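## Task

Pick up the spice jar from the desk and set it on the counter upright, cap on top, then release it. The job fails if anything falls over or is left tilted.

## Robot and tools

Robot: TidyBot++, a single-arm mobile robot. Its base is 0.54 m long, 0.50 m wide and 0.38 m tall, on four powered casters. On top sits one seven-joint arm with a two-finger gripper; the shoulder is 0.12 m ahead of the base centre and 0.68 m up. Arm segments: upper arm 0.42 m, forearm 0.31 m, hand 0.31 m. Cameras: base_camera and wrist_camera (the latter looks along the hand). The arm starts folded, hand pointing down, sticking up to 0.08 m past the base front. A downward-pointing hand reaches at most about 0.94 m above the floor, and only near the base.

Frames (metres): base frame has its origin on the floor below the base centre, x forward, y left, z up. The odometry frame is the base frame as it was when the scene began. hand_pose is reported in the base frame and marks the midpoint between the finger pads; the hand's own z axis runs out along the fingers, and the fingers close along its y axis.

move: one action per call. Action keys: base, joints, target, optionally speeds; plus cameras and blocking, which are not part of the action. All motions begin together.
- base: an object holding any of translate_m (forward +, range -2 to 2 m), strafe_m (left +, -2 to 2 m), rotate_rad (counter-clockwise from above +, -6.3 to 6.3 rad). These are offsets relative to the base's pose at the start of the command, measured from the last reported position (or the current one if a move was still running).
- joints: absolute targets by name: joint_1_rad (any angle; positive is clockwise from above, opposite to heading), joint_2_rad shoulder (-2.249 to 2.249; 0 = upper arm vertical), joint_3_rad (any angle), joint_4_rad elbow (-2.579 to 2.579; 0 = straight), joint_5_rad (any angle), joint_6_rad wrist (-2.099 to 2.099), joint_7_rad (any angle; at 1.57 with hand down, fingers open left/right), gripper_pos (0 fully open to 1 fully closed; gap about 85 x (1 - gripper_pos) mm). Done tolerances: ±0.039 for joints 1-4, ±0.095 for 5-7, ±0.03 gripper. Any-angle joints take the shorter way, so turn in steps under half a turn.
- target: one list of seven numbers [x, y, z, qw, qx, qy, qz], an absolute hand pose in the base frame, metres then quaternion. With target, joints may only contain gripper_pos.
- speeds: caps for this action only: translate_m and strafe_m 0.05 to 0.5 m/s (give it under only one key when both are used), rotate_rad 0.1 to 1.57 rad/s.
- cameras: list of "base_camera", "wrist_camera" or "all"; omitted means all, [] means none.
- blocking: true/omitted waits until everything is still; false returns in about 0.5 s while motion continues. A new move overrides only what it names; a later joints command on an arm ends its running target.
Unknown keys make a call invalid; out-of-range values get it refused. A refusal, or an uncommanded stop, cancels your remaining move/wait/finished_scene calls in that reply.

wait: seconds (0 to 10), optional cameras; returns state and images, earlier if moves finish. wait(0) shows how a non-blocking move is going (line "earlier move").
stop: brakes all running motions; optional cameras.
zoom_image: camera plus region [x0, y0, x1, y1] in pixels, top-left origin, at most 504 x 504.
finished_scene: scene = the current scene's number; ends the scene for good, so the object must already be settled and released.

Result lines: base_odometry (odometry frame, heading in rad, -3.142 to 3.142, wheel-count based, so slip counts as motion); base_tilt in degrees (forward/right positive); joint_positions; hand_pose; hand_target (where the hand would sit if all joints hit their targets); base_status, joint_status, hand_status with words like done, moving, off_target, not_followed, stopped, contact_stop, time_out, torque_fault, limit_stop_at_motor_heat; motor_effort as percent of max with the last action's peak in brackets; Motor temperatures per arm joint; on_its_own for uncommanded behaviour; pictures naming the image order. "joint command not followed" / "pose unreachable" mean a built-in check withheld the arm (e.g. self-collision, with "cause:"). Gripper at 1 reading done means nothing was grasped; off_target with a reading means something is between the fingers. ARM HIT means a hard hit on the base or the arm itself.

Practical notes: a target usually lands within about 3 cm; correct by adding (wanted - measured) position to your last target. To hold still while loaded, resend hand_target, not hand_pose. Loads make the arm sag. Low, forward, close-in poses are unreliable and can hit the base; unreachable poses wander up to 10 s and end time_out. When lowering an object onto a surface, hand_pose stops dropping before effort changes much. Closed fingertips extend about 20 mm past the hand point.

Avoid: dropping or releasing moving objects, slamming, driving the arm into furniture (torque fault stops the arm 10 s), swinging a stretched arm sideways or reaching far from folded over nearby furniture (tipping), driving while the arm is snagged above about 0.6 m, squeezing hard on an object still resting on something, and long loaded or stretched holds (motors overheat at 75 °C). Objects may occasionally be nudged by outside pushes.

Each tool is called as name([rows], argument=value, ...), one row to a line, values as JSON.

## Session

move(joints={"joint_1_rad":0,"joint_2_rad":-0.3,"joint_3_rad":3.14,"joint_4_rad":-1.9,"joint_5_rad":0,"joint_6_rad":-0.35,"joint_7_rad":1.57})

move(base={"rotate_rad": 1.2}, cameras=["wrist_camera"])

move(base={"rotate_rad": 1.2}, cameras=["wrist_camera"])

move(base={"rotate_rad": 1.2}, cameras=["wrist_camera"])

move(base={"rotate_rad": 1.2}, cameras=["wrist_camera"])

Scene clock: 1.87 s.
Motor temperatures (°C): [31 29 30 32 41 42 43]
move: done
base_odometry: x=+0.000 y=+0.000 heading=+0.000
base_tilt: forward=-0.4 right=+0.2
base_status: not commanded
joint_positions: joint_1_rad=-0.014 joint_2_rad=-0.303 joint_3_rad=+3.126 joint_4_rad=-1.922 joint_5_rad=+0.043 joint_6_rad=-0.408 joint_7_rad=+1.538 gripper_pos=+0.000
joint_status: all done
motor_effort: joint_1_rad=+0(1) joint_2_rad=-10(11) joint_3_rad=+0(2) joint_4_rad=+19(21) joint_5_rad=+1(2) joint_6_rad=+8(8) joint_7_rad=+1(2)
hand_pose: x=+0.5868 y=+0.0107 z=+0.9312 quat_wxyz=(+0.003, +0.848, +0.012, +0.529) (m; base frame)
hand_target: x=+0.5980 y=+0.0022 z=+0.9594 quat_wxyz=(+0.000, +0.828, +0.000, +0.561) (m; base frame)
hand_status: not commanded
pictures: base_camera, wrist_camera
Images, in order (width x height): base_camera 644x364, wrist_camera 644x476.

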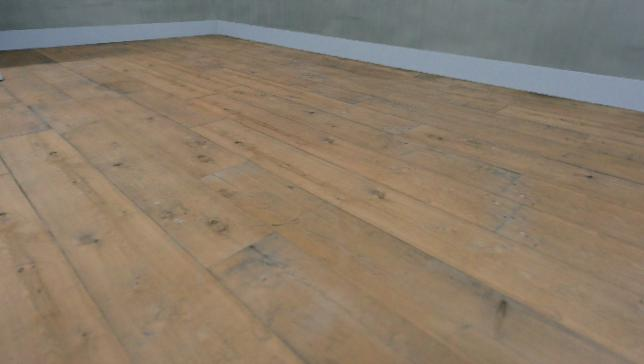

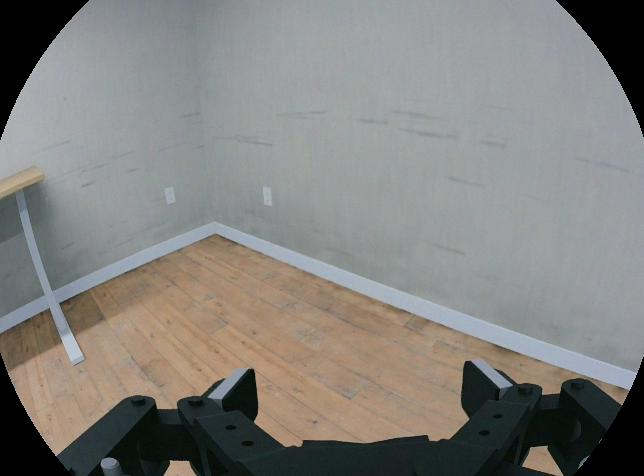

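Scene clock: 4.07 s.
Motor temperatures (°C): [31 29 30 32 41 42 43]
move: done
base_odometry: x=+0.000 y=+0.000 heading=+1.200
base_tilt: forward=-0.3 right=+0.2
base_status: done
joint_positions: joint_1_rad=-0.004 joint_2_rad=-0.303 joint_3_rad=+3.135 joint_4_rad=-1.922 joint_5_rad=+0.039 joint_6_rad=-0.401 joint_7_rad=+1.538 gripper_pos=+0.000
joint_status: not commanded
motor_effort: joint_1_rad=+0(2) joint_2_rad=-10(12) joint_3_rad=+0(2) joint_4_rad=+19(21) joint_5_rad=+0(1) joint_6_rad=+8(8) joint_7_rad=+0(2)
hand_pose: x=+0.5879 y=+0.0016 z=+0.9330 quat_wxyz=(+0.005, +0.847, +0.002, +0.532) (m; base frame)
hand_target: x=+0.5980 y=+0.0022 z=+0.9594 quat_wxyz=(+0.000, +0.828, +0.000, +0.561) (m; base frame)
hand_status: not commanded
pictures: wrist_camera
Images, in order (width x height): wrist_camera 644x476.

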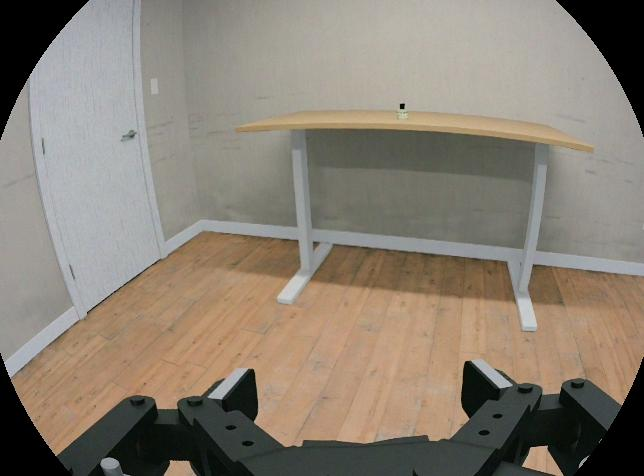

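Scene clock: 6.10 s.
Motor temperatures (°C): [31 29 30 32 41 42 43]
move: done
base_odometry: x=+0.000 y=+0.000 heading=+2.399
base_tilt: forward=-0.3 right=+0.2
base_status: done
joint_positions: joint_1_rad=-0.003 joint_2_rad=-0.303 joint_3_rad=+3.135 joint_4_rad=-1.922 joint_5_rad=+0.038 joint_6_rad=-0.401 joint_7_rad=+1.538 gripper_pos=+0.000
joint_status: not commanded
motor_effort: joint_1_rad=-1(2) joint_2_rad=-10(12) joint_3_rad=+0(2) joint_4_rad=+20(21) joint_5_rad=+0(1) joint_6_rad=+8(8) joint_7_rad=+1(2)
hand_pose: x=+0.5881 y=+0.0015 z=+0.9333 quat_wxyz=(+0.005, +0.847, +0.001, +0.532) (m; base frame)
hand_target: x=+0.5980 y=+0.0022 z=+0.9594 quat_wxyz=(+0.000, +0.828, +0.000, +0.561) (m; base frame)
hand_status: not commanded
pictures: wrist_camera
Images, in order (width x height): wrist_camera 644x476.

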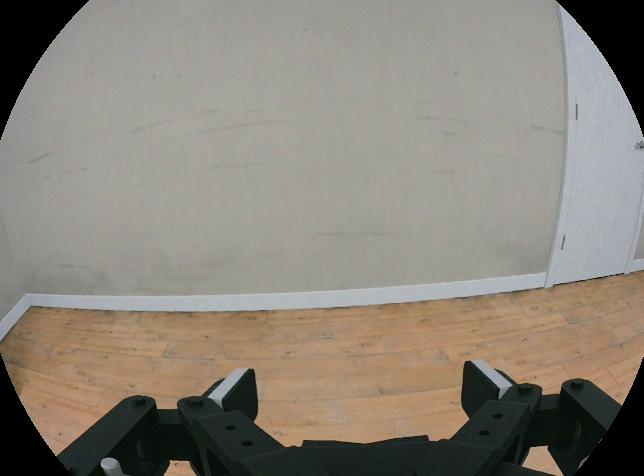

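Scene clock: 8.13 s.
Motor temperatures (°C): [31 29 30 32 41 42 43]
move: done
base_odometry: x=+0.000 y=+0.000 heading=-2.684
base_tilt: forward=-0.3 right=+0.2
base_status: done
joint_positions: joint_1_rad=-0.003 joint_2_rad=-0.303 joint_3_rad=+3.135 joint_4_rad=-1.922 joint_5_rad=+0.038 joint_6_rad=-0.400 joint_7_rad=+1.538 gripper_pos=+0.000
joint_status: not commanded
motor_effort: joint_1_rad=+0(2) joint_2_rad=-10(12) joint_3_rad=+0(2) joint_4_rad=+20(21) joint_5_rad=+1(1) joint_6_rad=+8(8) joint_7_rad=+1(2)
hand_pose: x=+0.5881 y=+0.0016 z=+0.9334 quat_wxyz=(+0.005, +0.847, +0.001, +0.532) (m; base frame)
hand_target: x=+0.5980 y=+0.0022 z=+0.9594 quat_wxyz=(+0.000, +0.828, +0.000, +0.561) (m; base frame)
hand_status: not commanded
pictures: wrist_camera
Images, in order (width x height): wrist_camera 644x476.

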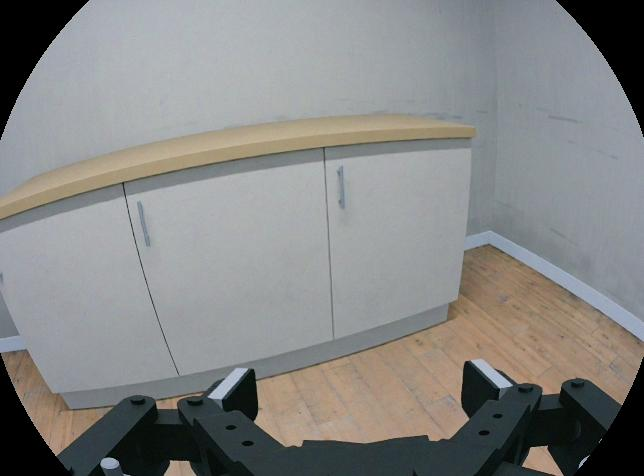

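Scene clock: 10.17 s.
Motor temperatures (°C): [31 29 30 32 41 42 43]
move: done
base_odometry: x=+0.000 y=+0.000 heading=-1.485
base_tilt: forward=-0.3 right=+0.2
base_status: done
joint_positions: joint_1_rad=-0.003 joint_2_rad=-0.303 joint_3_rad=+3.135 joint_4_rad=-1.922 joint_5_rad=+0.037 joint_6_rad=-0.400 joint_7_rad=+1.538 gripper_pos=+0.000
joint_status: not commanded
motor_effort: joint_1_rad=+0(2) joint_2_rad=-10(12) joint_3_rad=+0(2) joint_4_rad=+20(21) joint_5_rad=+0(1) joint_6_rad=+8(8) joint_7_rad=+2(2)
hand_pose: x=+0.5881 y=+0.0016 z=+0.9334 quat_wxyz=(+0.005, +0.846, +0.001, +0.532) (m; base frame)
hand_target: x=+0.5980 y=+0.0022 z=+0.9594 quat_wxyz=(+0.000, +0.828, +0.000, +0.561) (m; base frame)
hand_status: not commanded
pictures: wrist_camera
Images, in order (width x height): wrist_camera 644x476.

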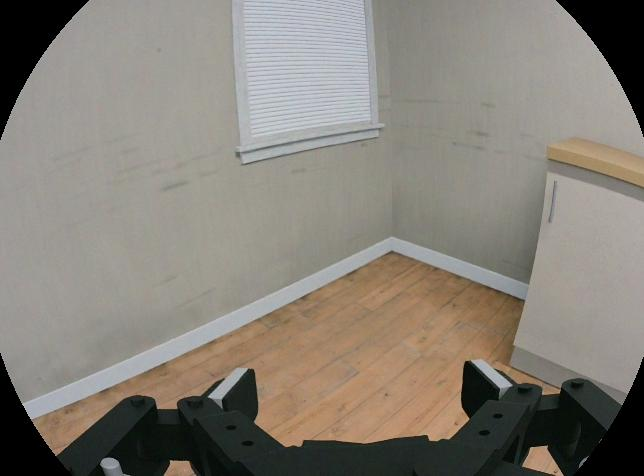

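move(base={"rotate_rad": 2.485})

move(base={"translate_m": 0.8})

Scene clock: 31.17 s.
Motor temperatures (°C): [31 29 30 32 41 42 43]
move: done
base_odometry: x=+0.000 y=+0.000 heading=+1.000
base_tilt: forward=-0.3 right=+0.2
base_status: done
joint_positions: joint_1_rad=-0.002 joint_2_rad=-0.303 joint_3_rad=+3.139 joint_4_rad=-1.922 joint_5_rad=+0.037 joint_6_rad=-0.399 joint_7_rad=+1.538 gripper_pos=+0.000
joint_status: not commanded
motor_effort: joint_1_rad=+0(2) joint_2_rad=-10(12) joint_3_rad=+0(2) joint_4_rad=+19(21) joint_5_rad=+0(1) joint_6_rad=+8(8) joint_7_rad=+1(2)
hand_pose: x=+0.5882 y=-0.0006 z=+0.9336 quat_wxyz=(+0.005, +0.846, -0.001, +0.533) (m; base frame)
hand_target: x=+0.5980 y=+0.0022 z=+0.9594 quat_wxyz=(+0.000, +0.828, +0.000, +0.561) (m; base frame)
hand_status: not commanded
pictures: base_camera, wrist_camera
Images, in order (width x height): base_camera 644x364, wrist_camera 644x476.

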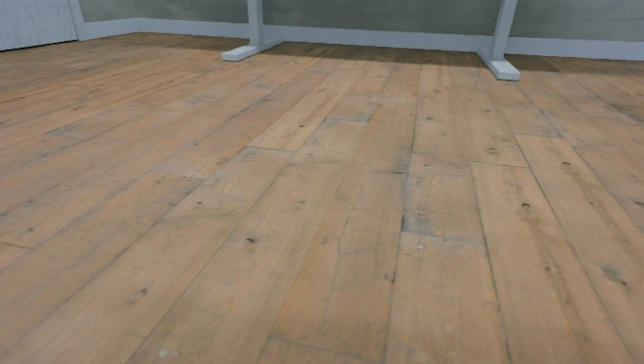

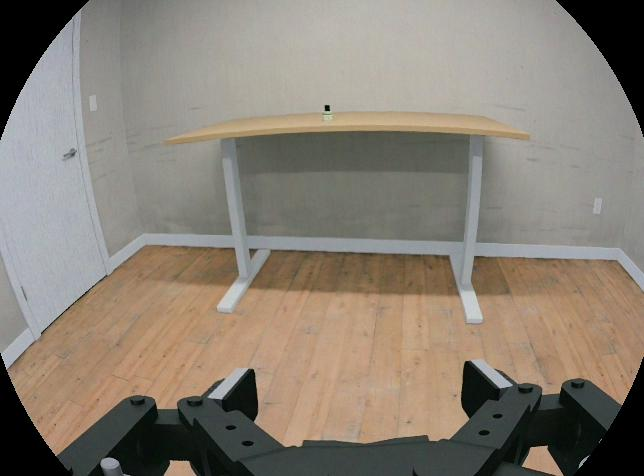

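Scene clock: 33.90 s.
Motor temperatures (°C): [31 29 30 32 41 42 43]
move: done
base_odometry: x=+0.432 y=+0.673 heading=+1.001
base_tilt: forward=-0.3 right=+0.1
base_status: done
joint_positions: joint_1_rad=-0.002 joint_2_rad=-0.302 joint_3_rad=+3.139 joint_4_rad=-1.921 joint_5_rad=+0.037 joint_6_rad=-0.399 joint_7_rad=+1.538 gripper_pos=+0.000
joint_status: not commanded
motor_effort: joint_1_rad=-1(1) joint_2_rad=-10(13) joint_3_rad=+0(1) joint_4_rad=+20(21) joint_5_rad=+0(1) joint_6_rad=+8(8) joint_7_rad=+1(2)
hand_pose: x=+0.5885 y=-0.0006 z=+0.9339 quat_wxyz=(+0.005, +0.846, -0.001, +0.533) (m; base frame)
hand_target: x=+0.5980 y=+0.0022 z=+0.9594 quat_wxyz=(+0.000, +0.828, +0.000, +0.561) (m; base frame)
hand_status: not commanded
pictures: base_camera, wrist_camera
Images, in order (width x height): base_camera 644x364, wrist_camera 644x476.

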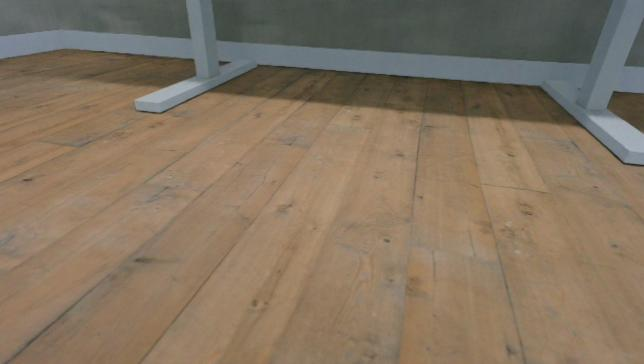

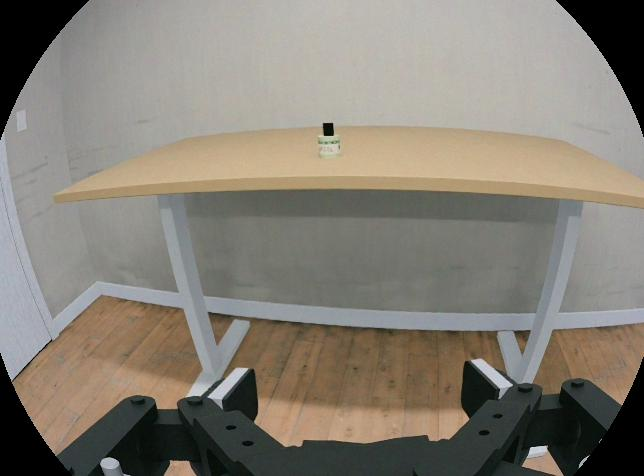

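move(joints={"joint_1_rad":0,"joint_2_rad":-0.3,"joint_3_rad":3.14,"joint_4_rad":-1.3,"joint_5_rad":0,"joint_6_rad":-1.2,"joint_7_rad":1.57}, cameras=[])

move(base={"translate_m": 0.45}, speeds={"translate_m": 0.3})

move(target=[0.65, 0.0, 1.07, 0, 0.924, 0, 0.383], cameras=["wrist_camera"])

Scene clock: 56.40 s.
Motor temperatures (°C): [31 29 30 32 41 42 43]
move: done
base_odometry: x=+0.432 y=+0.673 heading=+1.001
base_tilt: forward=-0.3 right=+0.2
base_status: not commanded
joint_positions: joint_1_rad=-0.002 joint_2_rad=-0.302 joint_3_rad=+3.139 joint_4_rad=-1.323 joint_5_rad=+0.037 joint_6_rad=-1.146 joint_7_rad=+1.538 gripper_pos=+0.000
joint_status: all done
motor_effort: joint_1_rad=+0(1) joint_2_rad=-7(11) joint_3_rad=+0(1) joint_4_rad=+18(21) joint_5_rad=+1(2) joint_6_rad=+7(9) joint_7_rad=+1(2)
hand_pose: x=+0.5194 y=-0.0069 z=+1.0731 quat_wxyz=(+0.010, +0.883, -0.013, +0.469) (m; base frame)
hand_target: x=+0.5109 y=+0.0021 z=+1.0704 quat_wxyz=(+0.000, +0.891, +0.000, +0.454) (m; base frame)
hand_status: not commanded
pictures: none
No camera images: "cameras" was empty.

Scene clock: 58.80 s.
Motor temperatures (°C): [31 29 30 32 41 42 43]
move: done
base_odometry: x=+0.676 y=+1.052 heading=+1.001
base_tilt: forward=-0.3 right=+0.2
base_status: done
joint_positions: joint_1_rad=-0.002 joint_2_rad=-0.300 joint_3_rad=+3.139 joint_4_rad=-1.321 joint_5_rad=+0.037 joint_6_rad=-1.150 joint_7_rad=+1.538 gripper_pos=+0.000
joint_status: not commanded
motor_effort: joint_1_rad=+0(1) joint_2_rad=-8(11) joint_3_rad=+1(1) joint_4_rad=+17(18) joint_5_rad=+1(1) joint_6_rad=+7(8) joint_7_rad=+1(2)
hand_pose: x=+0.5194 y=-0.0069 z=+1.0725 quat_wxyz=(+0.010, +0.884, -0.013, +0.467) (m; base frame)
hand_target: x=+0.5109 y=+0.0021 z=+1.0704 quat_wxyz=(+0.000, +0.891, +0.000, +0.454) (m; base frame)
hand_status: not commanded
pictures: base_camera, wrist_camera
Images, in order (width x height): base_camera 644x364, wrist_camera 644x476.

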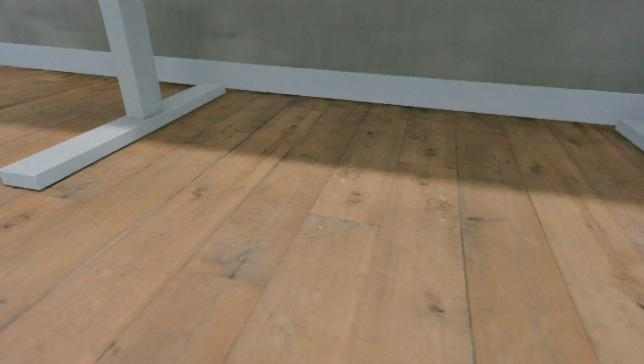

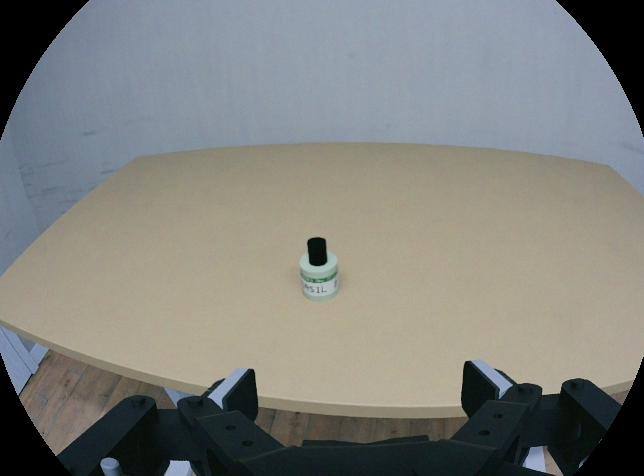

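Scene clock: 60.57 s.
Motor temperatures (°C): [31 29 30 32 41 42 43]
move: done
base_odometry: x=+0.676 y=+1.052 heading=+1.001
base_tilt: forward=-0.3 right=+0.2
base_status: not commanded
joint_positions: joint_1_rad=-0.009 joint_2_rad=+0.133 joint_3_rad=+3.167 joint_4_rad=-0.793 joint_5_rad=+0.028 joint_6_rad=-1.387 joint_7_rad=+1.538 gripper_pos=+0.000
joint_status: not commanded
motor_effort: joint_1_rad=+0(1) joint_2_rad=-22(24) joint_3_rad=+0(1) joint_4_rad=+17(18) joint_5_rad=+1(1) joint_6_rad=+6(7) joint_7_rad=+1(2)
hand_pose: x=+0.6554 y=-0.0145 z=+1.0777 quat_wxyz=(+0.012, +0.915, -0.025, +0.403) (m; base frame)
hand_target: x=+0.6500 y=+0.0000 z=+1.0700 quat_wxyz=(+0.000, +0.924, +0.000, +0.383) (m; base frame)
hand_status: done (0.017 m and 4.0 deg from the pose sent, 0.131 m and 10.8 deg at the start)
pictures: wrist_camera
Images, in order (width x height): wrist_camera 644x476.

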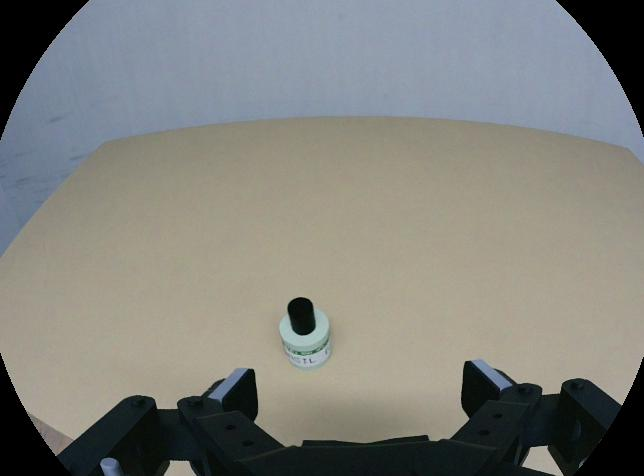

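move(target=[0.70, 0.035, 1.0, 0, 0.924, 0, 0.383], cameras=["wrist_camera"])

move(target=[0.74, 0.035, 0.96, 0, 0.924, 0, 0.383], cameras=["wrist_camera"])

Scene clock: 81.00 s.
Motor temperatures (°C): [31 29 30 32 41 42 43]
move: done
base_odometry: x=+0.676 y=+1.052 heading=+1.001
base_tilt: forward=-0.3 right=+0.2
base_status: not commanded
joint_positions: joint_1_rad=-0.096 joint_2_rad=+0.162 joint_3_rad=+3.167 joint_4_rad=-0.983 joint_5_rad=+0.029 joint_6_rad=-1.247 joint_7_rad=+1.538 gripper_pos=+0.000
joint_status: not commanded
motor_effort: joint_1_rad=+0(1) joint_2_rad=-24(27) joint_3_rad=+0(1) joint_4_rad=+18(19) joint_5_rad=+0(1) joint_6_rad=+6(7) joint_7_rad=+1(2)
hand_pose: x=+0.6844 y=+0.0342 z=+0.9993 quat_wxyz=(-0.003, +0.930, +0.018, +0.367) (m; base frame)
hand_target: x=+0.7000 y=+0.0350 z=+1.0000 quat_wxyz=(+0.000, +0.924, +0.000, +0.383) (m; base frame)
hand_status: done (0.016 m and 2.9 deg from the pose sent, 0.102 m and 4.0 deg at the start)
pictures: wrist_camera
Images, in order (width x height): wrist_camera 644x476.

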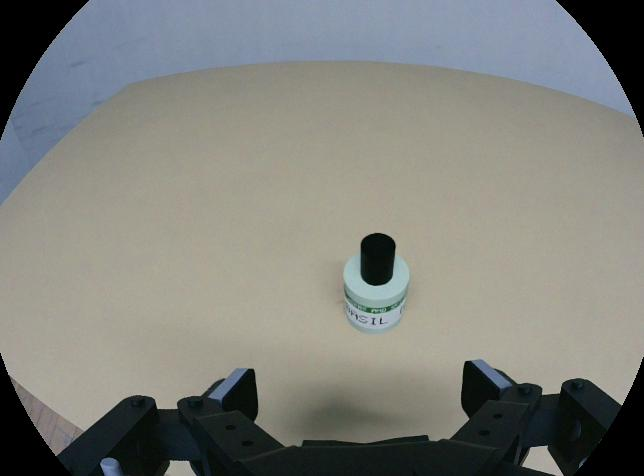

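Scene clock: 82.13 s.
Motor temperatures (°C): [31 29 30 32 41 42 43]
move: done
base_odometry: x=+0.676 y=+1.052 heading=+1.001
base_tilt: forward=-0.3 right=+0.2
base_status: not commanded
joint_positions: joint_1_rad=-0.096 joint_2_rad=+0.230 joint_3_rad=+3.167 joint_4_rad=-1.033 joint_5_rad=+0.029 joint_6_rad=-1.127 joint_7_rad=+1.538 gripper_pos=+0.000
joint_status: not commanded
motor_effort: joint_1_rad=+0(1) joint_2_rad=-28(31) joint_3_rad=+0(1) joint_4_rad=+19(20) joint_5_rad=+0(1) joint_6_rad=+6(6) joint_7_rad=+1(2)
hand_pose: x=+0.7262 y=+0.0381 z=+0.9595 quat_wxyz=(-0.002, +0.930, +0.020, +0.367) (m; base frame)
hand_target: x=+0.7400 y=+0.0350 z=+0.9600 quat_wxyz=(+0.000, +0.924, +0.000, +0.383) (m; base frame)
hand_status: done (0.014 m and 3.0 deg from the pose sent, 0.068 m and 2.9 deg at the start)
pictures: wrist_camera
Images, in order (width x height): wrist_camera 644x476.

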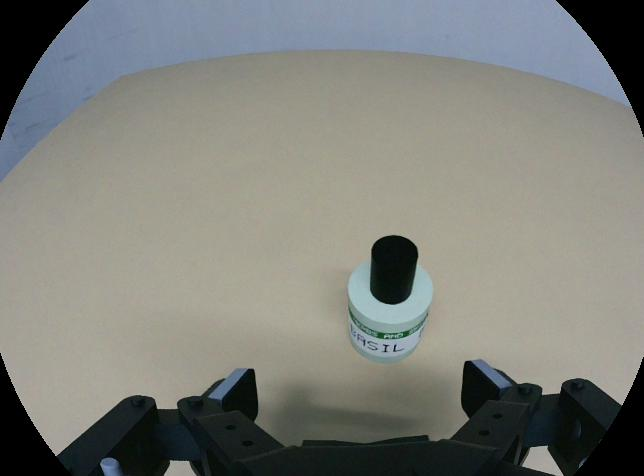

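move(target=[0.765, 0.012, 0.945, 0, 0.924, 0, 0.383], cameras=["wrist_camera"])

move(target=[0.785, 0.012, 0.925, 0, 0.924, 0, 0.383], cameras=["wrist_camera"])

Scene clock: 93.67 s.
Motor temperatures (°C): [31 29 30 32 41 42 43]
move: done
base_odometry: x=+0.676 y=+1.052 heading=+1.001
base_tilt: forward=-0.3 right=+0.2
base_status: not commanded
joint_positions: joint_1_rad=-0.052 joint_2_rad=+0.275 joint_3_rad=+3.172 joint_4_rad=-1.030 joint_5_rad=+0.021 joint_6_rad=-1.095 joint_7_rad=+1.538 gripper_pos=+0.000
joint_status: not commanded
motor_effort: joint_1_rad=-1(2) joint_2_rad=-29(31) joint_3_rad=+0(2) joint_4_rad=+18(20) joint_5_rad=+1(1) joint_6_rad=+6(6) joint_7_rad=+1(1)
hand_pose: x=+0.7470 y=+0.0121 z=+0.9396 quat_wxyz=(+0.004, +0.932, -0.002, +0.362) (m; base frame)
hand_target: x=+0.7650 y=+0.0120 z=+0.9450 quat_wxyz=(+0.000, +0.924, +0.000, +0.383) (m; base frame)
hand_status: done (0.019 m and 2.6 deg from the pose sent, 0.049 m and 3.0 deg at the start)
pictures: wrist_camera
Images, in order (width x height): wrist_camera 644x476.

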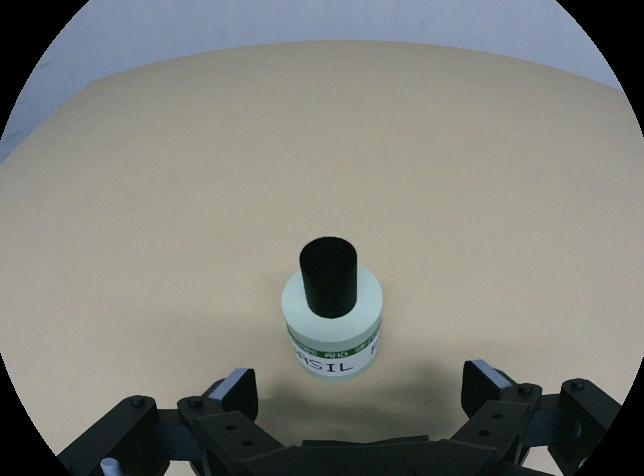

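Scene clock: 94.50 s.
Motor temperatures (°C): [31 29 30 32 41 42 43]
move: done
base_odometry: x=+0.676 y=+1.052 heading=+1.001
base_tilt: forward=-0.2 right=+0.2
base_status: not commanded
joint_positions: joint_1_rad=-0.052 joint_2_rad=+0.314 joint_3_rad=+3.172 joint_4_rad=-1.030 joint_5_rad=+0.021 joint_6_rad=-1.046 joint_7_rad=+1.538 gripper_pos=+0.000
joint_status: not commanded
motor_effort: joint_1_rad=+0(1) joint_2_rad=-31(33) joint_3_rad=+0(1) joint_4_rad=+19(20) joint_5_rad=+1(1) joint_6_rad=+6(6) joint_7_rad=+1(1)
hand_pose: x=+0.7682 y=+0.0131 z=+0.9251 quat_wxyz=(+0.004, +0.930, -0.001, +0.367) (m; base frame)
hand_target: x=+0.7850 y=+0.0120 z=+0.9250 quat_wxyz=(+0.000, +0.924, +0.000, +0.383) (m; base frame)
hand_status: done (0.017 m and 2.0 deg from the pose sent, 0.041 m and 2.6 deg at the start)
pictures: wrist_camera
Images, in order (width x height): wrist_camera 644x476.

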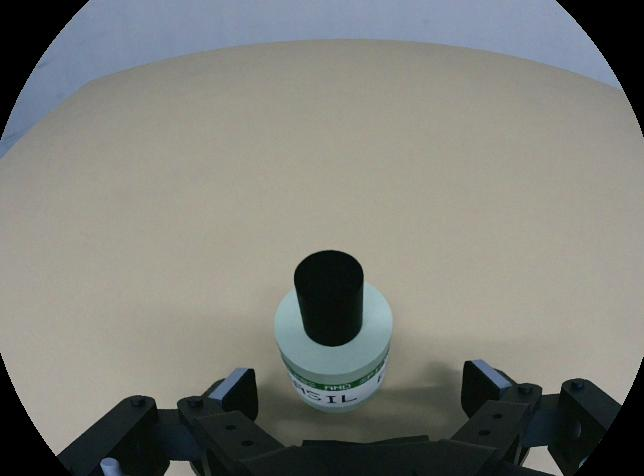

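move(target=[0.795, 0.022, 0.915, 0, 0.924, 0, 0.383], cameras=["wrist_camera"])

move(target=[0.805, 0.022, 0.903, 0, 0.924, 0, 0.383], cameras=["wrist_camera"])

Scene clock: 102.60 s.
Motor temperatures (°C): [31 29 30 32 41 42 43]
move: done
base_odometry: x=+0.676 y=+1.052 heading=+1.001
base_tilt: forward=-0.2 right=+0.2
base_status: not commanded
joint_positions: joint_1_rad=-0.064 joint_2_rad=+0.333 joint_3_rad=+3.174 joint_4_rad=-1.030 joint_5_rad=+0.021 joint_6_rad=-1.024 joint_7_rad=+1.538 gripper_pos=+0.000
joint_status: not commanded
motor_effort: joint_1_rad=-1(2) joint_2_rad=-32(33) joint_3_rad=+0(1) joint_4_rad=+18(20) joint_5_rad=+1(1) joint_6_rad=+6(6) joint_7_rad=+1(2)
hand_pose: x=+0.7773 y=+0.0198 z=+0.9177 quat_wxyz=(+0.003, +0.930, +0.004, +0.369) (m; base frame)
hand_target: x=+0.7950 y=+0.0220 z=+0.9150 quat_wxyz=(+0.000, +0.924, +0.000, +0.383) (m; base frame)
hand_status: done (0.018 m and 1.8 deg from the pose sent, 0.030 m and 2.0 deg at the start)
pictures: wrist_camera
Images, in order (width x height): wrist_camera 644x476.

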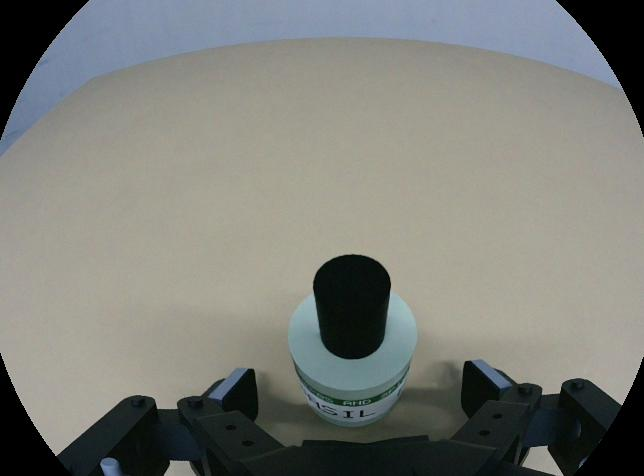

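Scene clock: 103.27 s.
Motor temperatures (°C): [31 29 30 32 41 42 43]
move: done
base_odometry: x=+0.676 y=+1.052 heading=+1.001
base_tilt: forward=-0.3 right=+0.2
base_status: not commanded
joint_positions: joint_1_rad=-0.064 joint_2_rad=+0.350 joint_3_rad=+3.174 joint_4_rad=-1.030 joint_5_rad=+0.021 joint_6_rad=-0.994 joint_7_rad=+1.538 gripper_pos=+0.000
joint_status: not commanded
motor_effort: joint_1_rad=+0(1) joint_2_rad=-31(34) joint_3_rad=+0(1) joint_4_rad=+18(20) joint_5_rad=+1(1) joint_6_rad=+6(6) joint_7_rad=+1(2)
hand_pose: x=+0.7882 y=+0.0204 z=+0.9125 quat_wxyz=(+0.003, +0.927, +0.004, +0.375) (m; base frame)
hand_target: x=+0.8050 y=+0.0220 z=+0.9030 quat_wxyz=(+0.000, +0.924, +0.000, +0.383) (m; base frame)
hand_status: done (0.019 m and 1.2 deg from the pose sent, 0.031 m and 1.8 deg at the start)
pictures: wrist_camera
Images, in order (width x height): wrist_camera 644x476.

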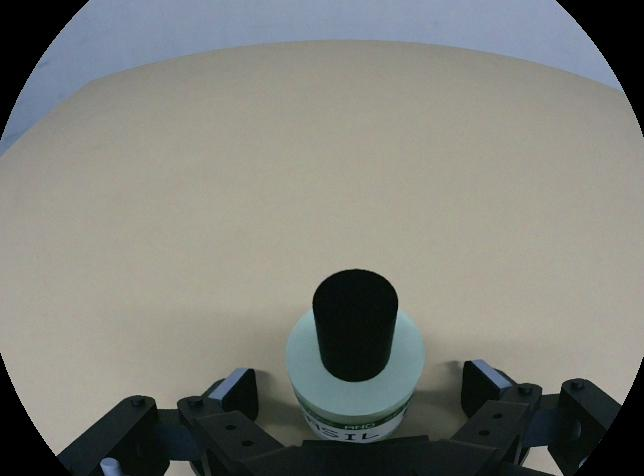

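move(target=[0.81, 0.023, 0.910, 0, 0.924, 0, 0.383], cameras=[])

move(joints={"gripper_pos": 0.6}, cameras=["wrist_camera"])

Scene clock: 108.90 s.
Motor temperatures (°C): [31 29 30 32 41 42 43]
move: done
base_odometry: x=+0.676 y=+1.052 heading=+1.001
base_tilt: forward=-0.3 right=+0.2
base_status: not commanded
joint_positions: joint_1_rad=-0.064 joint_2_rad=+0.369 joint_3_rad=+3.174 joint_4_rad=-1.001 joint_5_rad=+0.021 joint_6_rad=-0.994 joint_7_rad=+1.538 gripper_pos=+0.000
joint_status: not commanded
motor_effort: joint_1_rad=+0(1) joint_2_rad=-33(34) joint_3_rad=+0(1) joint_4_rad=+18(19) joint_5_rad=+1(1) joint_6_rad=+6(6) joint_7_rad=+1(2)
hand_pose: x=+0.7973 y=+0.0210 z=+0.9150 quat_wxyz=(+0.003, +0.925, +0.004, +0.379) (m; base frame)
hand_target: x=+0.8100 y=+0.0230 z=+0.9100 quat_wxyz=(+0.000, +0.924, +0.000, +0.383) (m; base frame)
hand_status: done (0.014 m and 0.8 deg from the pose sent, 0.022 m and 1.2 deg at the start)
pictures: none
No camera images: "cameras" was empty.

Scene clock: 109.77 s.
Motor temperatures (°C): [31 29 30 32 41 42 43]
move: off_target
base_odometry: x=+0.675 y=+1.052 heading=+1.001
base_tilt: forward=-0.2 right=+0.2
base_status: not commanded
joint_positions: joint_1_rad=-0.064 joint_2_rad=+0.369 joint_3_rad=+3.174 joint_4_rad=-0.991 joint_5_rad=+0.021 joint_6_rad=-0.994 joint_7_rad=+1.538 gripper_pos=+0.540
joint_status: gripper_pos off_target (ended at +0.540, target +0.600)
motor_effort: joint_1_rad=-1(1) joint_2_rad=-31(34) joint_3_rad=+0(1) joint_4_rad=+17(19) joint_5_rad=+1(2) joint_6_rad=+5(6) joint_7_rad=+1(2)
hand_pose: x=+0.7987 y=+0.0212 z=+0.9206 quat_wxyz=(+0.003, +0.923, +0.004, +0.384) (m; base frame)
hand_target: x=+0.8100 y=+0.0230 z=+0.9100 quat_wxyz=(+0.000, +0.924, +0.000, +0.383) (m; base frame)
hand_status: not commanded
pictures: wrist_camera
Images, in order (width x height): wrist_camera 644x476.

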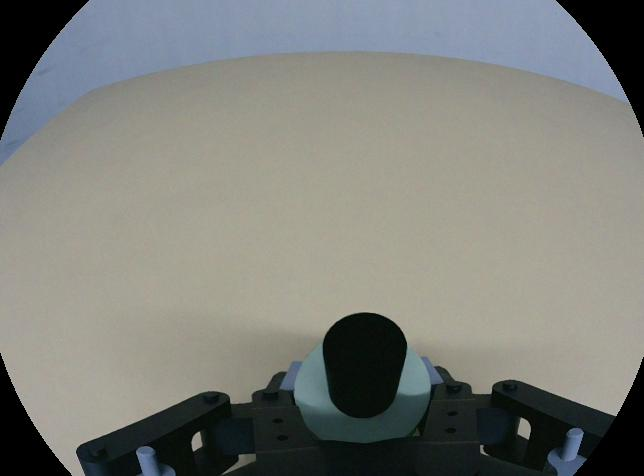

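move(joints={"gripper_pos": 0.75}, cameras=[])

move(target=[0.78, 0.02, 1.0, 0, 0.924, 0, 0.383], cameras=["wrist_camera"])

move(target=[0.60, 0.0, 1.07, 0, 0.924, 0, 0.383], cameras=[])

move(base={"translate_m": -0.7}, cameras=[])

move(base={"rotate_rad": 2.98}, joints={"joint_1_rad":0,"joint_2_rad":-0.3,"joint_3_rad":3.14,"joint_4_rad":-1.3,"joint_5_rad":0,"joint_6_rad":-0.9,"joint_7_rad":1.57})

Scene clock: 137.50 s.
Motor temperatures (°C): [31 29 30 32 41 42 43]
move: off_target
base_odometry: x=+0.675 y=+1.052 heading=+1.001
base_tilt: forward=-0.3 right=+0.2
base_status: not commanded
joint_positions: joint_1_rad=-0.064 joint_2_rad=+0.369 joint_3_rad=+3.174 joint_4_rad=-0.991 joint_5_rad=+0.021 joint_6_rad=-0.994 joint_7_rad=+1.538 gripper_pos=+0.540
joint_status: gripper_pos off_target (ended at +0.540, target +0.750)
motor_effort: joint_1_rad=+0(1) joint_2_rad=-31(31) joint_3_rad=+0(1) joint_4_rad=+18(18) joint_5_rad=+1(1) joint_6_rad=+5(5) joint_7_rad=+1(1)
hand_pose: x=+0.7987 y=+0.0212 z=+0.9206 quat_wxyz=(+0.003, +0.923, +0.004, +0.384) (m; base frame)
hand_target: x=+0.8100 y=+0.0230 z=+0.9100 quat_wxyz=(+0.000, +0.924, +0.000, +0.383) (m; base frame)
hand_status: not commanded
pictures: none
No camera images: "cameras" was empty.

Scene clock: 138.93 s.
Motor temperatures (°C): [31 29 30 32 41 42 43]
move: done
base_odometry: x=+0.675 y=+1.052 heading=+1.001
base_tilt: forward=-0.3 right=+0.2
base_status: not commanded
joint_positions: joint_1_rad=-0.064 joint_2_rad=+0.384 joint_3_rad=+3.176 joint_4_rad=-0.689 joint_5_rad=+0.021 joint_6_rad=-1.235 joint_7_rad=+1.538 gripper_pos=+0.540
joint_status: not commanded
motor_effort: joint_1_rad=+0(1) joint_2_rad=-33(37) joint_3_rad=+0(1) joint_4_rad=+18(21) joint_5_rad=+1(1) joint_6_rad=+7(7) joint_7_rad=+1(2)
hand_pose: x=+0.7835 y=+0.0207 z=+1.0129 quat_wxyz=(+0.003, +0.914, +0.001, +0.405) (m; base frame)
hand_target: x=+0.7800 y=+0.0200 z=+1.0000 quat_wxyz=(+0.000, +0.924, +0.000, +0.383) (m; base frame)
hand_status: done (0.013 m and 2.8 deg from the pose sent, 0.082 m and 0.6 deg at the start)
pictures: wrist_camera
Images, in order (width x height): wrist_camera 644x476.

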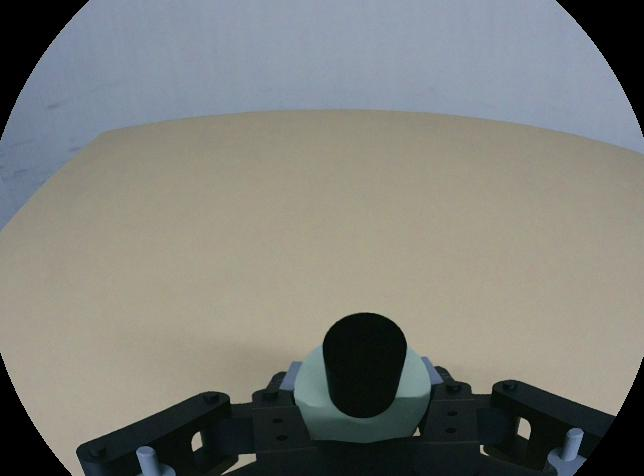

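Scene clock: 140.77 s.
Motor temperatures (°C): [31 29 30 32 41 42 43]
move: done
base_odometry: x=+0.675 y=+1.052 heading=+1.001
base_tilt: forward=-0.2 right=+0.2
base_status: not commanded
joint_positions: joint_1_rad=-0.039 joint_2_rad=+0.009 joint_3_rad=+3.176 joint_4_rad=-0.902 joint_5_rad=+0.021 joint_6_rad=-1.373 joint_7_rad=+1.538 gripper_pos=+0.540
joint_status: not commanded
motor_effort: joint_1_rad=+0(1) joint_2_rad=-18(35) joint_3_rad=-1(1) joint_4_rad=+17(19) joint_5_rad=+1(1) joint_6_rad=+7(7) joint_7_rad=+1(2)
hand_pose: x=+0.6070 y=-0.0027 z=+1.0917 quat_wxyz=(+0.002, +0.909, -0.015, +0.416) (m; base frame)
hand_target: x=+0.6000 y=+0.0000 z=+1.0700 quat_wxyz=(+0.000, +0.924, +0.000, +0.383) (m; base frame)
hand_status: done (0.023 m and 4.5 deg from the pose sent, 0.193 m and 2.8 deg at the start)
pictures: none
No camera images: "cameras" was empty.

Scene clock: 143.63 s.
Motor temperatures (°C): [31 29 30 32 41 42 43]
move: done
base_odometry: x=+0.298 y=+0.462 heading=+1.002
base_tilt: forward=-0.3 right=+0.2
base_status: done
joint_positions: joint_1_rad=-0.035 joint_2_rad=+0.006 joint_3_rad=+3.176 joint_4_rad=-0.908 joint_5_rad=+0.021 joint_6_rad=-1.379 joint_7_rad=+1.538 gripper_pos=+0.540
joint_status: not commanded
motor_effort: joint_1_rad=+0(2) joint_2_rad=-18(22) joint_3_rad=+0(2) joint_4_rad=+16(18) joint_5_rad=+0(2) joint_6_rad=+7(7) joint_7_rad=+1(2)
hand_pose: x=+0.6044 y=-0.0046 z=+1.0889 quat_wxyz=(+0.003, +0.911, -0.017, +0.412) (m; base frame)
hand_target: x=+0.6000 y=+0.0000 z=+1.0700 quat_wxyz=(+0.000, +0.924, +0.000, +0.383) (m; base frame)
hand_status: not commanded
pictures: none
No camera images: "cameras" was empty.

Scene clock: 146.83 s.
Motor temperatures (°C): [31 29 30 32 41 42 43]
move: done
base_odometry: x=+0.298 y=+0.462 heading=-2.302
base_tilt: forward=-0.3 right=+0.1
base_status: done
joint_positions: joint_1_rad=-0.011 joint_2_rad=-0.289 joint_3_rad=+3.144 joint_4_rad=-1.292 joint_5_rad=+0.021 joint_6_rad=-0.954 joint_7_rad=+1.538 gripper_pos=+0.540
joint_status: all done
motor_effort: joint_1_rad=+0(2) joint_2_rad=-9(19) joint_3_rad=+0(2) joint_4_rad=+18(20) joint_5_rad=+0(1) joint_6_rad=+8(9) joint_7_rad=+1(2)
hand_pose: x=+0.5527 y=-0.0005 z=+1.1368 quat_wxyz=(-0.002, +0.830, -0.010, +0.558) (m; base frame)
hand_target: x=+0.5537 y=+0.0022 z=+1.1530 quat_wxyz=(+0.000, +0.813, +0.000, +0.582) (m; base frame)
hand_status: not commanded
pictures: base_camera, wrist_camera
Images, in order (width x height): base_camera 644x364, wrist_camera 644x476.

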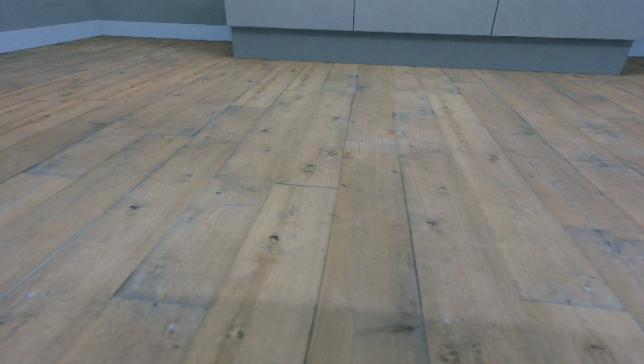

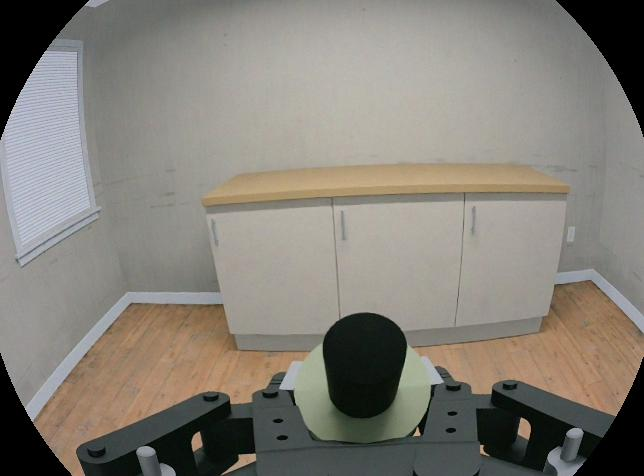

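move(base={"rotate_rad": -0.15}, cameras=[])

move(base={"translate_m": 1.05})

Scene clock: 160.27 s.
Motor temperatures (°C): [31 29 30 32 41 42 43]
move: done
base_odometry: x=+0.298 y=+0.462 heading=-2.451
base_tilt: forward=-0.3 right=+0.2
base_status: done
joint_positions: joint_1_rad=-0.005 joint_2_rad=-0.289 joint_3_rad=+3.145 joint_4_rad=-1.292 joint_5_rad=+0.021 joint_6_rad=-0.954 joint_7_rad=+1.538 gripper_pos=+0.540
joint_status: not commanded
motor_effort: joint_1_rad=+0(2) joint_2_rad=-8(9) joint_3_rad=+0(2) joint_4_rad=+18(18) joint_5_rad=+1(1) joint_6_rad=+8(9) joint_7_rad=+1(2)
hand_pose: x=+0.5527 y=-0.0035 z=+1.1368 quat_wxyz=(+0.000, +0.830, -0.013, +0.558) (m; base frame)
hand_target: x=+0.5537 y=+0.0022 z=+1.1530 quat_wxyz=(+0.000, +0.813, +0.000, +0.582) (m; base frame)
hand_status: not commanded
pictures: none
No camera images: "cameras" was empty.

Scene clock: 163.40 s.
Motor temperatures (°C): [31 29 30 32 41 42 43]
move: done
base_odometry: x=-0.512 y=-0.206 heading=-2.451
base_tilt: forward=-0.3 right=+0.2
base_status: done
joint_positions: joint_1_rad=-0.005 joint_2_rad=-0.299 joint_3_rad=+3.145 joint_4_rad=-1.295 joint_5_rad=+0.021 joint_6_rad=-0.952 joint_7_rad=+1.538 gripper_pos=+0.540
joint_status: not commanded
motor_effort: joint_1_rad=+0(1) joint_2_rad=-8(12) joint_3_rad=+0(1) joint_4_rad=+19(20) joint_5_rad=+0(1) joint_6_rad=+8(9) joint_7_rad=+2(2)
hand_pose: x=+0.5486 y=-0.0035 z=+1.1402 quat_wxyz=(+0.000, +0.827, -0.013, +0.562) (m; base frame)
hand_target: x=+0.5537 y=+0.0022 z=+1.1530 quat_wxyz=(+0.000, +0.813, +0.000, +0.582) (m; base frame)
hand_status: not commanded
pictures: base_camera, wrist_camera
Images, in order (width x height): base_camera 644x364, wrist_camera 644x476.

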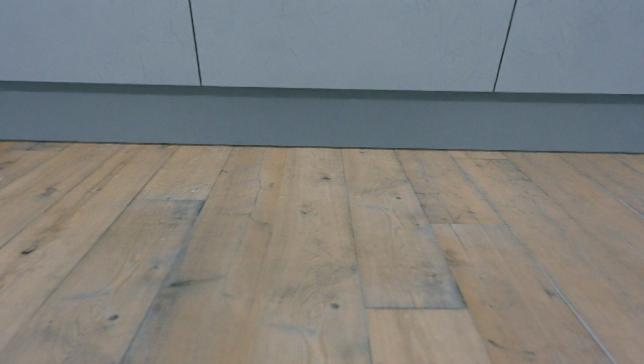

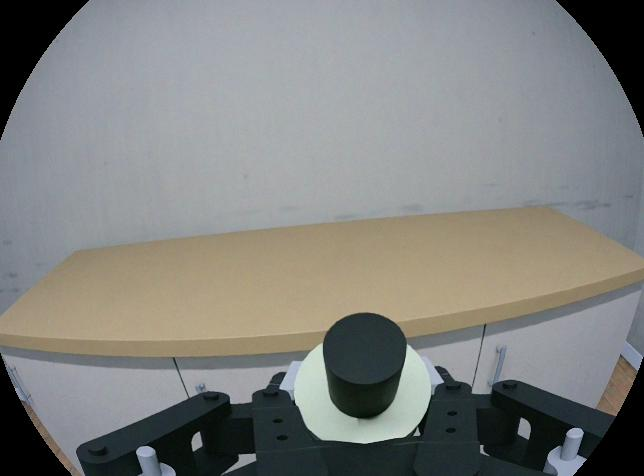

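move(base={"translate_m": 0.34}, target=[0.70, 0.0, 1.09, 0, 0.924, 0, 0.383], speeds={"translate_m": 0.3})

move(target=[0.79, 0.0, 0.97, 0, 0.921, 0, 0.39], cameras=["wrist_camera"])

Scene clock: 178.00 s.
Motor temperatures (°C): [31 29 30 32 41 42 43]
move: done
base_odometry: x=-0.774 y=-0.423 heading=-2.450
base_tilt: forward=-0.3 right=+0.2
base_status: done
joint_positions: joint_1_rad=-0.005 joint_2_rad=+0.355 joint_3_rad=+3.175 joint_4_rad=-0.371 joint_5_rad=+0.008 joint_6_rad=-1.584 joint_7_rad=+1.538 gripper_pos=+0.540
joint_status: not commanded
motor_effort: joint_1_rad=+0(1) joint_2_rad=-28(34) joint_3_rad=-1(1) joint_4_rad=+15(19) joint_5_rad=+1(1) joint_6_rad=+7(9) joint_7_rad=+1(3)
hand_pose: x=+0.7040 y=-0.0114 z=+1.1017 quat_wxyz=(+0.007, +0.914, -0.026, +0.404) (m; base frame)
hand_target: x=+0.7000 y=+0.0000 z=+1.0900 quat_wxyz=(+0.000, +0.924, +0.000, +0.383) (m; base frame)
hand_status: done (0.017 m and 4.1 deg from the pose sent, 0.160 m and 23.4 deg at the start)
pictures: base_camera, wrist_camera
Images, in order (width x height): base_camera 644x364, wrist_camera 644x476.

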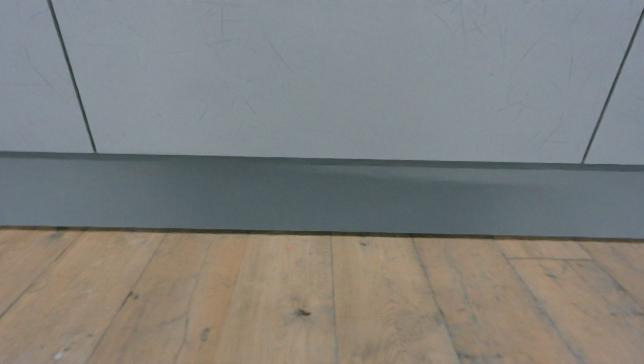

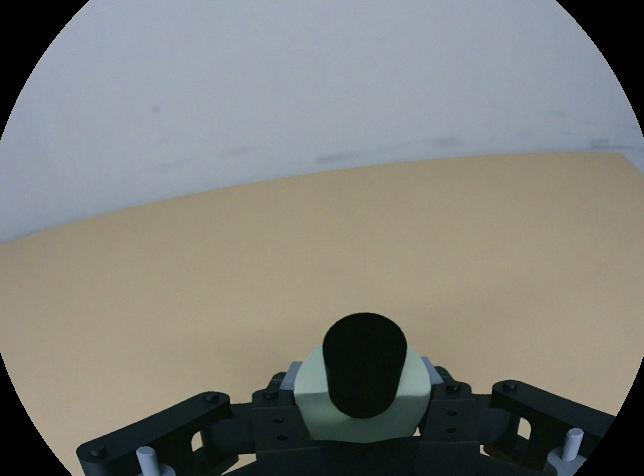

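Scene clock: 180.00 s.
Motor temperatures (°C): [31 29 30 32 41 42 43]
move: done
base_odometry: x=-0.774 y=-0.423 heading=-2.450
base_tilt: forward=-0.2 right=+0.2
base_status: not commanded
joint_positions: joint_1_rad=-0.005 joint_2_rad=+0.360 joint_3_rad=+3.175 joint_4_rad=-0.819 joint_5_rad=+0.008 joint_6_rad=-1.195 joint_7_rad=+1.538 gripper_pos=+0.540
joint_status: not commanded
motor_effort: joint_1_rad=+0(1) joint_2_rad=-32(34) joint_3_rad=+0(1) joint_4_rad=+17(19) joint_5_rad=+1(1) joint_6_rad=+6(7) joint_7_rad=+1(2)
hand_pose: x=+0.7741 y=-0.0145 z=+0.9715 quat_wxyz=(+0.008, +0.927, -0.025, +0.374) (m; base frame)
hand_target: x=+0.7900 y=+0.0000 z=+0.9700 quat_wxyz=(+0.000, +0.921, +0.000, +0.390) (m; base frame)
hand_status: done (0.022 m and 3.6 deg from the pose sent, 0.158 m and 3.6 deg at the start)
pictures: wrist_camera
Images, in order (width x height): wrist_camera 644x476.

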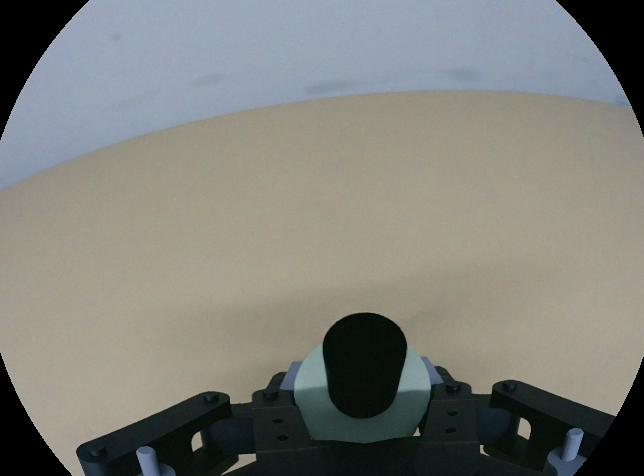

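move(target=[0.785, 0.01, 0.945, 0, 0.917, 0, 0.399], cameras=[])

move(target=[0.785, 0.01, 0.93, 0, 0.917, 0, 0.399], cameras=["wrist_camera"])

move(target=[0.785, 0.01, 0.92, 0, 0.917, 0, 0.399], cameras=["wrist_camera"])

Scene clock: 189.17 s.
Motor temperatures (°C): [31 29 30 32 41 42 43]
move: done
base_odometry: x=-0.774 y=-0.423 heading=-2.450
base_tilt: forward=-0.3 right=+0.2
base_status: not commanded
joint_positions: joint_1_rad=-0.029 joint_2_rad=+0.323 joint_3_rad=+3.175 joint_4_rad=-0.996 joint_5_rad=+0.008 joint_6_rad=-1.052 joint_7_rad=+1.538 gripper_pos=+0.540
joint_status: not commanded
motor_effort: joint_1_rad=+0(1) joint_2_rad=-32(33) joint_3_rad=+0(1) joint_4_rad=+20(20) joint_5_rad=+0(1) joint_6_rad=+6(7) joint_7_rad=+0(2)
hand_pose: x=+0.7742 y=+0.0003 z=+0.9358 quat_wxyz=(+0.003, +0.927, -0.014, +0.376) (m; base frame)
hand_target: x=+0.7850 y=+0.0100 z=+0.9450 quat_wxyz=(+0.000, +0.917, +0.000, +0.399) (m; base frame)
hand_status: done (0.017 m and 3.3 deg from the pose sent, 0.038 m and 4.3 deg at the start)
pictures: none
No camera images: "cameras" was empty.

Scene clock: 189.93 s.
Motor temperatures (°C): [31 29 30 32 41 42 43]
move: done
base_odometry: x=-0.774 y=-0.423 heading=-2.450
base_tilt: forward=-0.3 right=+0.1
base_status: not commanded
joint_positions: joint_1_rad=-0.029 joint_2_rad=+0.309 joint_3_rad=+3.175 joint_4_rad=-1.054 joint_5_rad=+0.008 joint_6_rad=-0.995 joint_7_rad=+1.538 gripper_pos=+0.540
joint_status: not commanded
motor_effort: joint_1_rad=+0(1) joint_2_rad=-32(32) joint_3_rad=+0(0) joint_4_rad=+19(20) joint_5_rad=+0(1) joint_6_rad=+6(6) joint_7_rad=+1(2)
hand_pose: x=+0.7748 y=+0.0001 z=+0.9269 quat_wxyz=(+0.003, +0.924, -0.014, +0.382) (m; base frame)
hand_target: x=+0.7850 y=+0.0100 z=+0.9300 quat_wxyz=(+0.000, +0.917, +0.000, +0.399) (m; base frame)
hand_status: done (0.015 m and 2.6 deg from the pose sent, 0.016 m and 3.3 deg at the start)
pictures: wrist_camera
Images, in order (width x height): wrist_camera 644x476.

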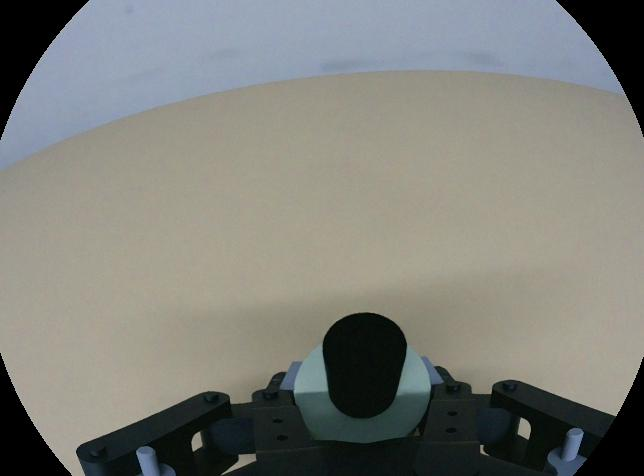

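Scene clock: 190.60 s.
Motor temperatures (°C): [31 29 30 32 41 42 43]
move: done
base_odometry: x=-0.774 y=-0.423 heading=-2.450
base_tilt: forward=-0.3 right=+0.2
base_status: not commanded
joint_positions: joint_1_rad=-0.029 joint_2_rad=+0.296 joint_3_rad=+3.175 joint_4_rad=-1.087 joint_5_rad=+0.008 joint_6_rad=-0.954 joint_7_rad=+1.538 gripper_pos=+0.540
joint_status: not commanded
motor_effort: joint_1_rad=-1(1) joint_2_rad=-29(32) joint_3_rad=+0(1) joint_4_rad=+18(20) joint_5_rad=+0(1) joint_6_rad=+6(6) joint_7_rad=+1(1)
hand_pose: x=+0.7753 y=+0.0000 z=+0.9269 quat_wxyz=(+0.002, +0.920, -0.014, +0.392) (m; base frame)
hand_target: x=+0.7850 y=+0.0100 z=+0.9200 quat_wxyz=(+0.000, +0.917, +0.000, +0.399) (m; base frame)
hand_status: done (0.016 m and 1.8 deg from the pose sent, 0.016 m and 2.6 deg at the start)
pictures: wrist_camera
Images, in order (width x height): wrist_camera 644x476.

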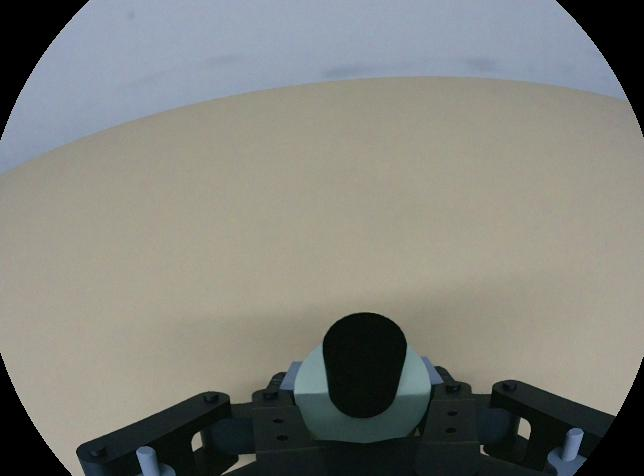

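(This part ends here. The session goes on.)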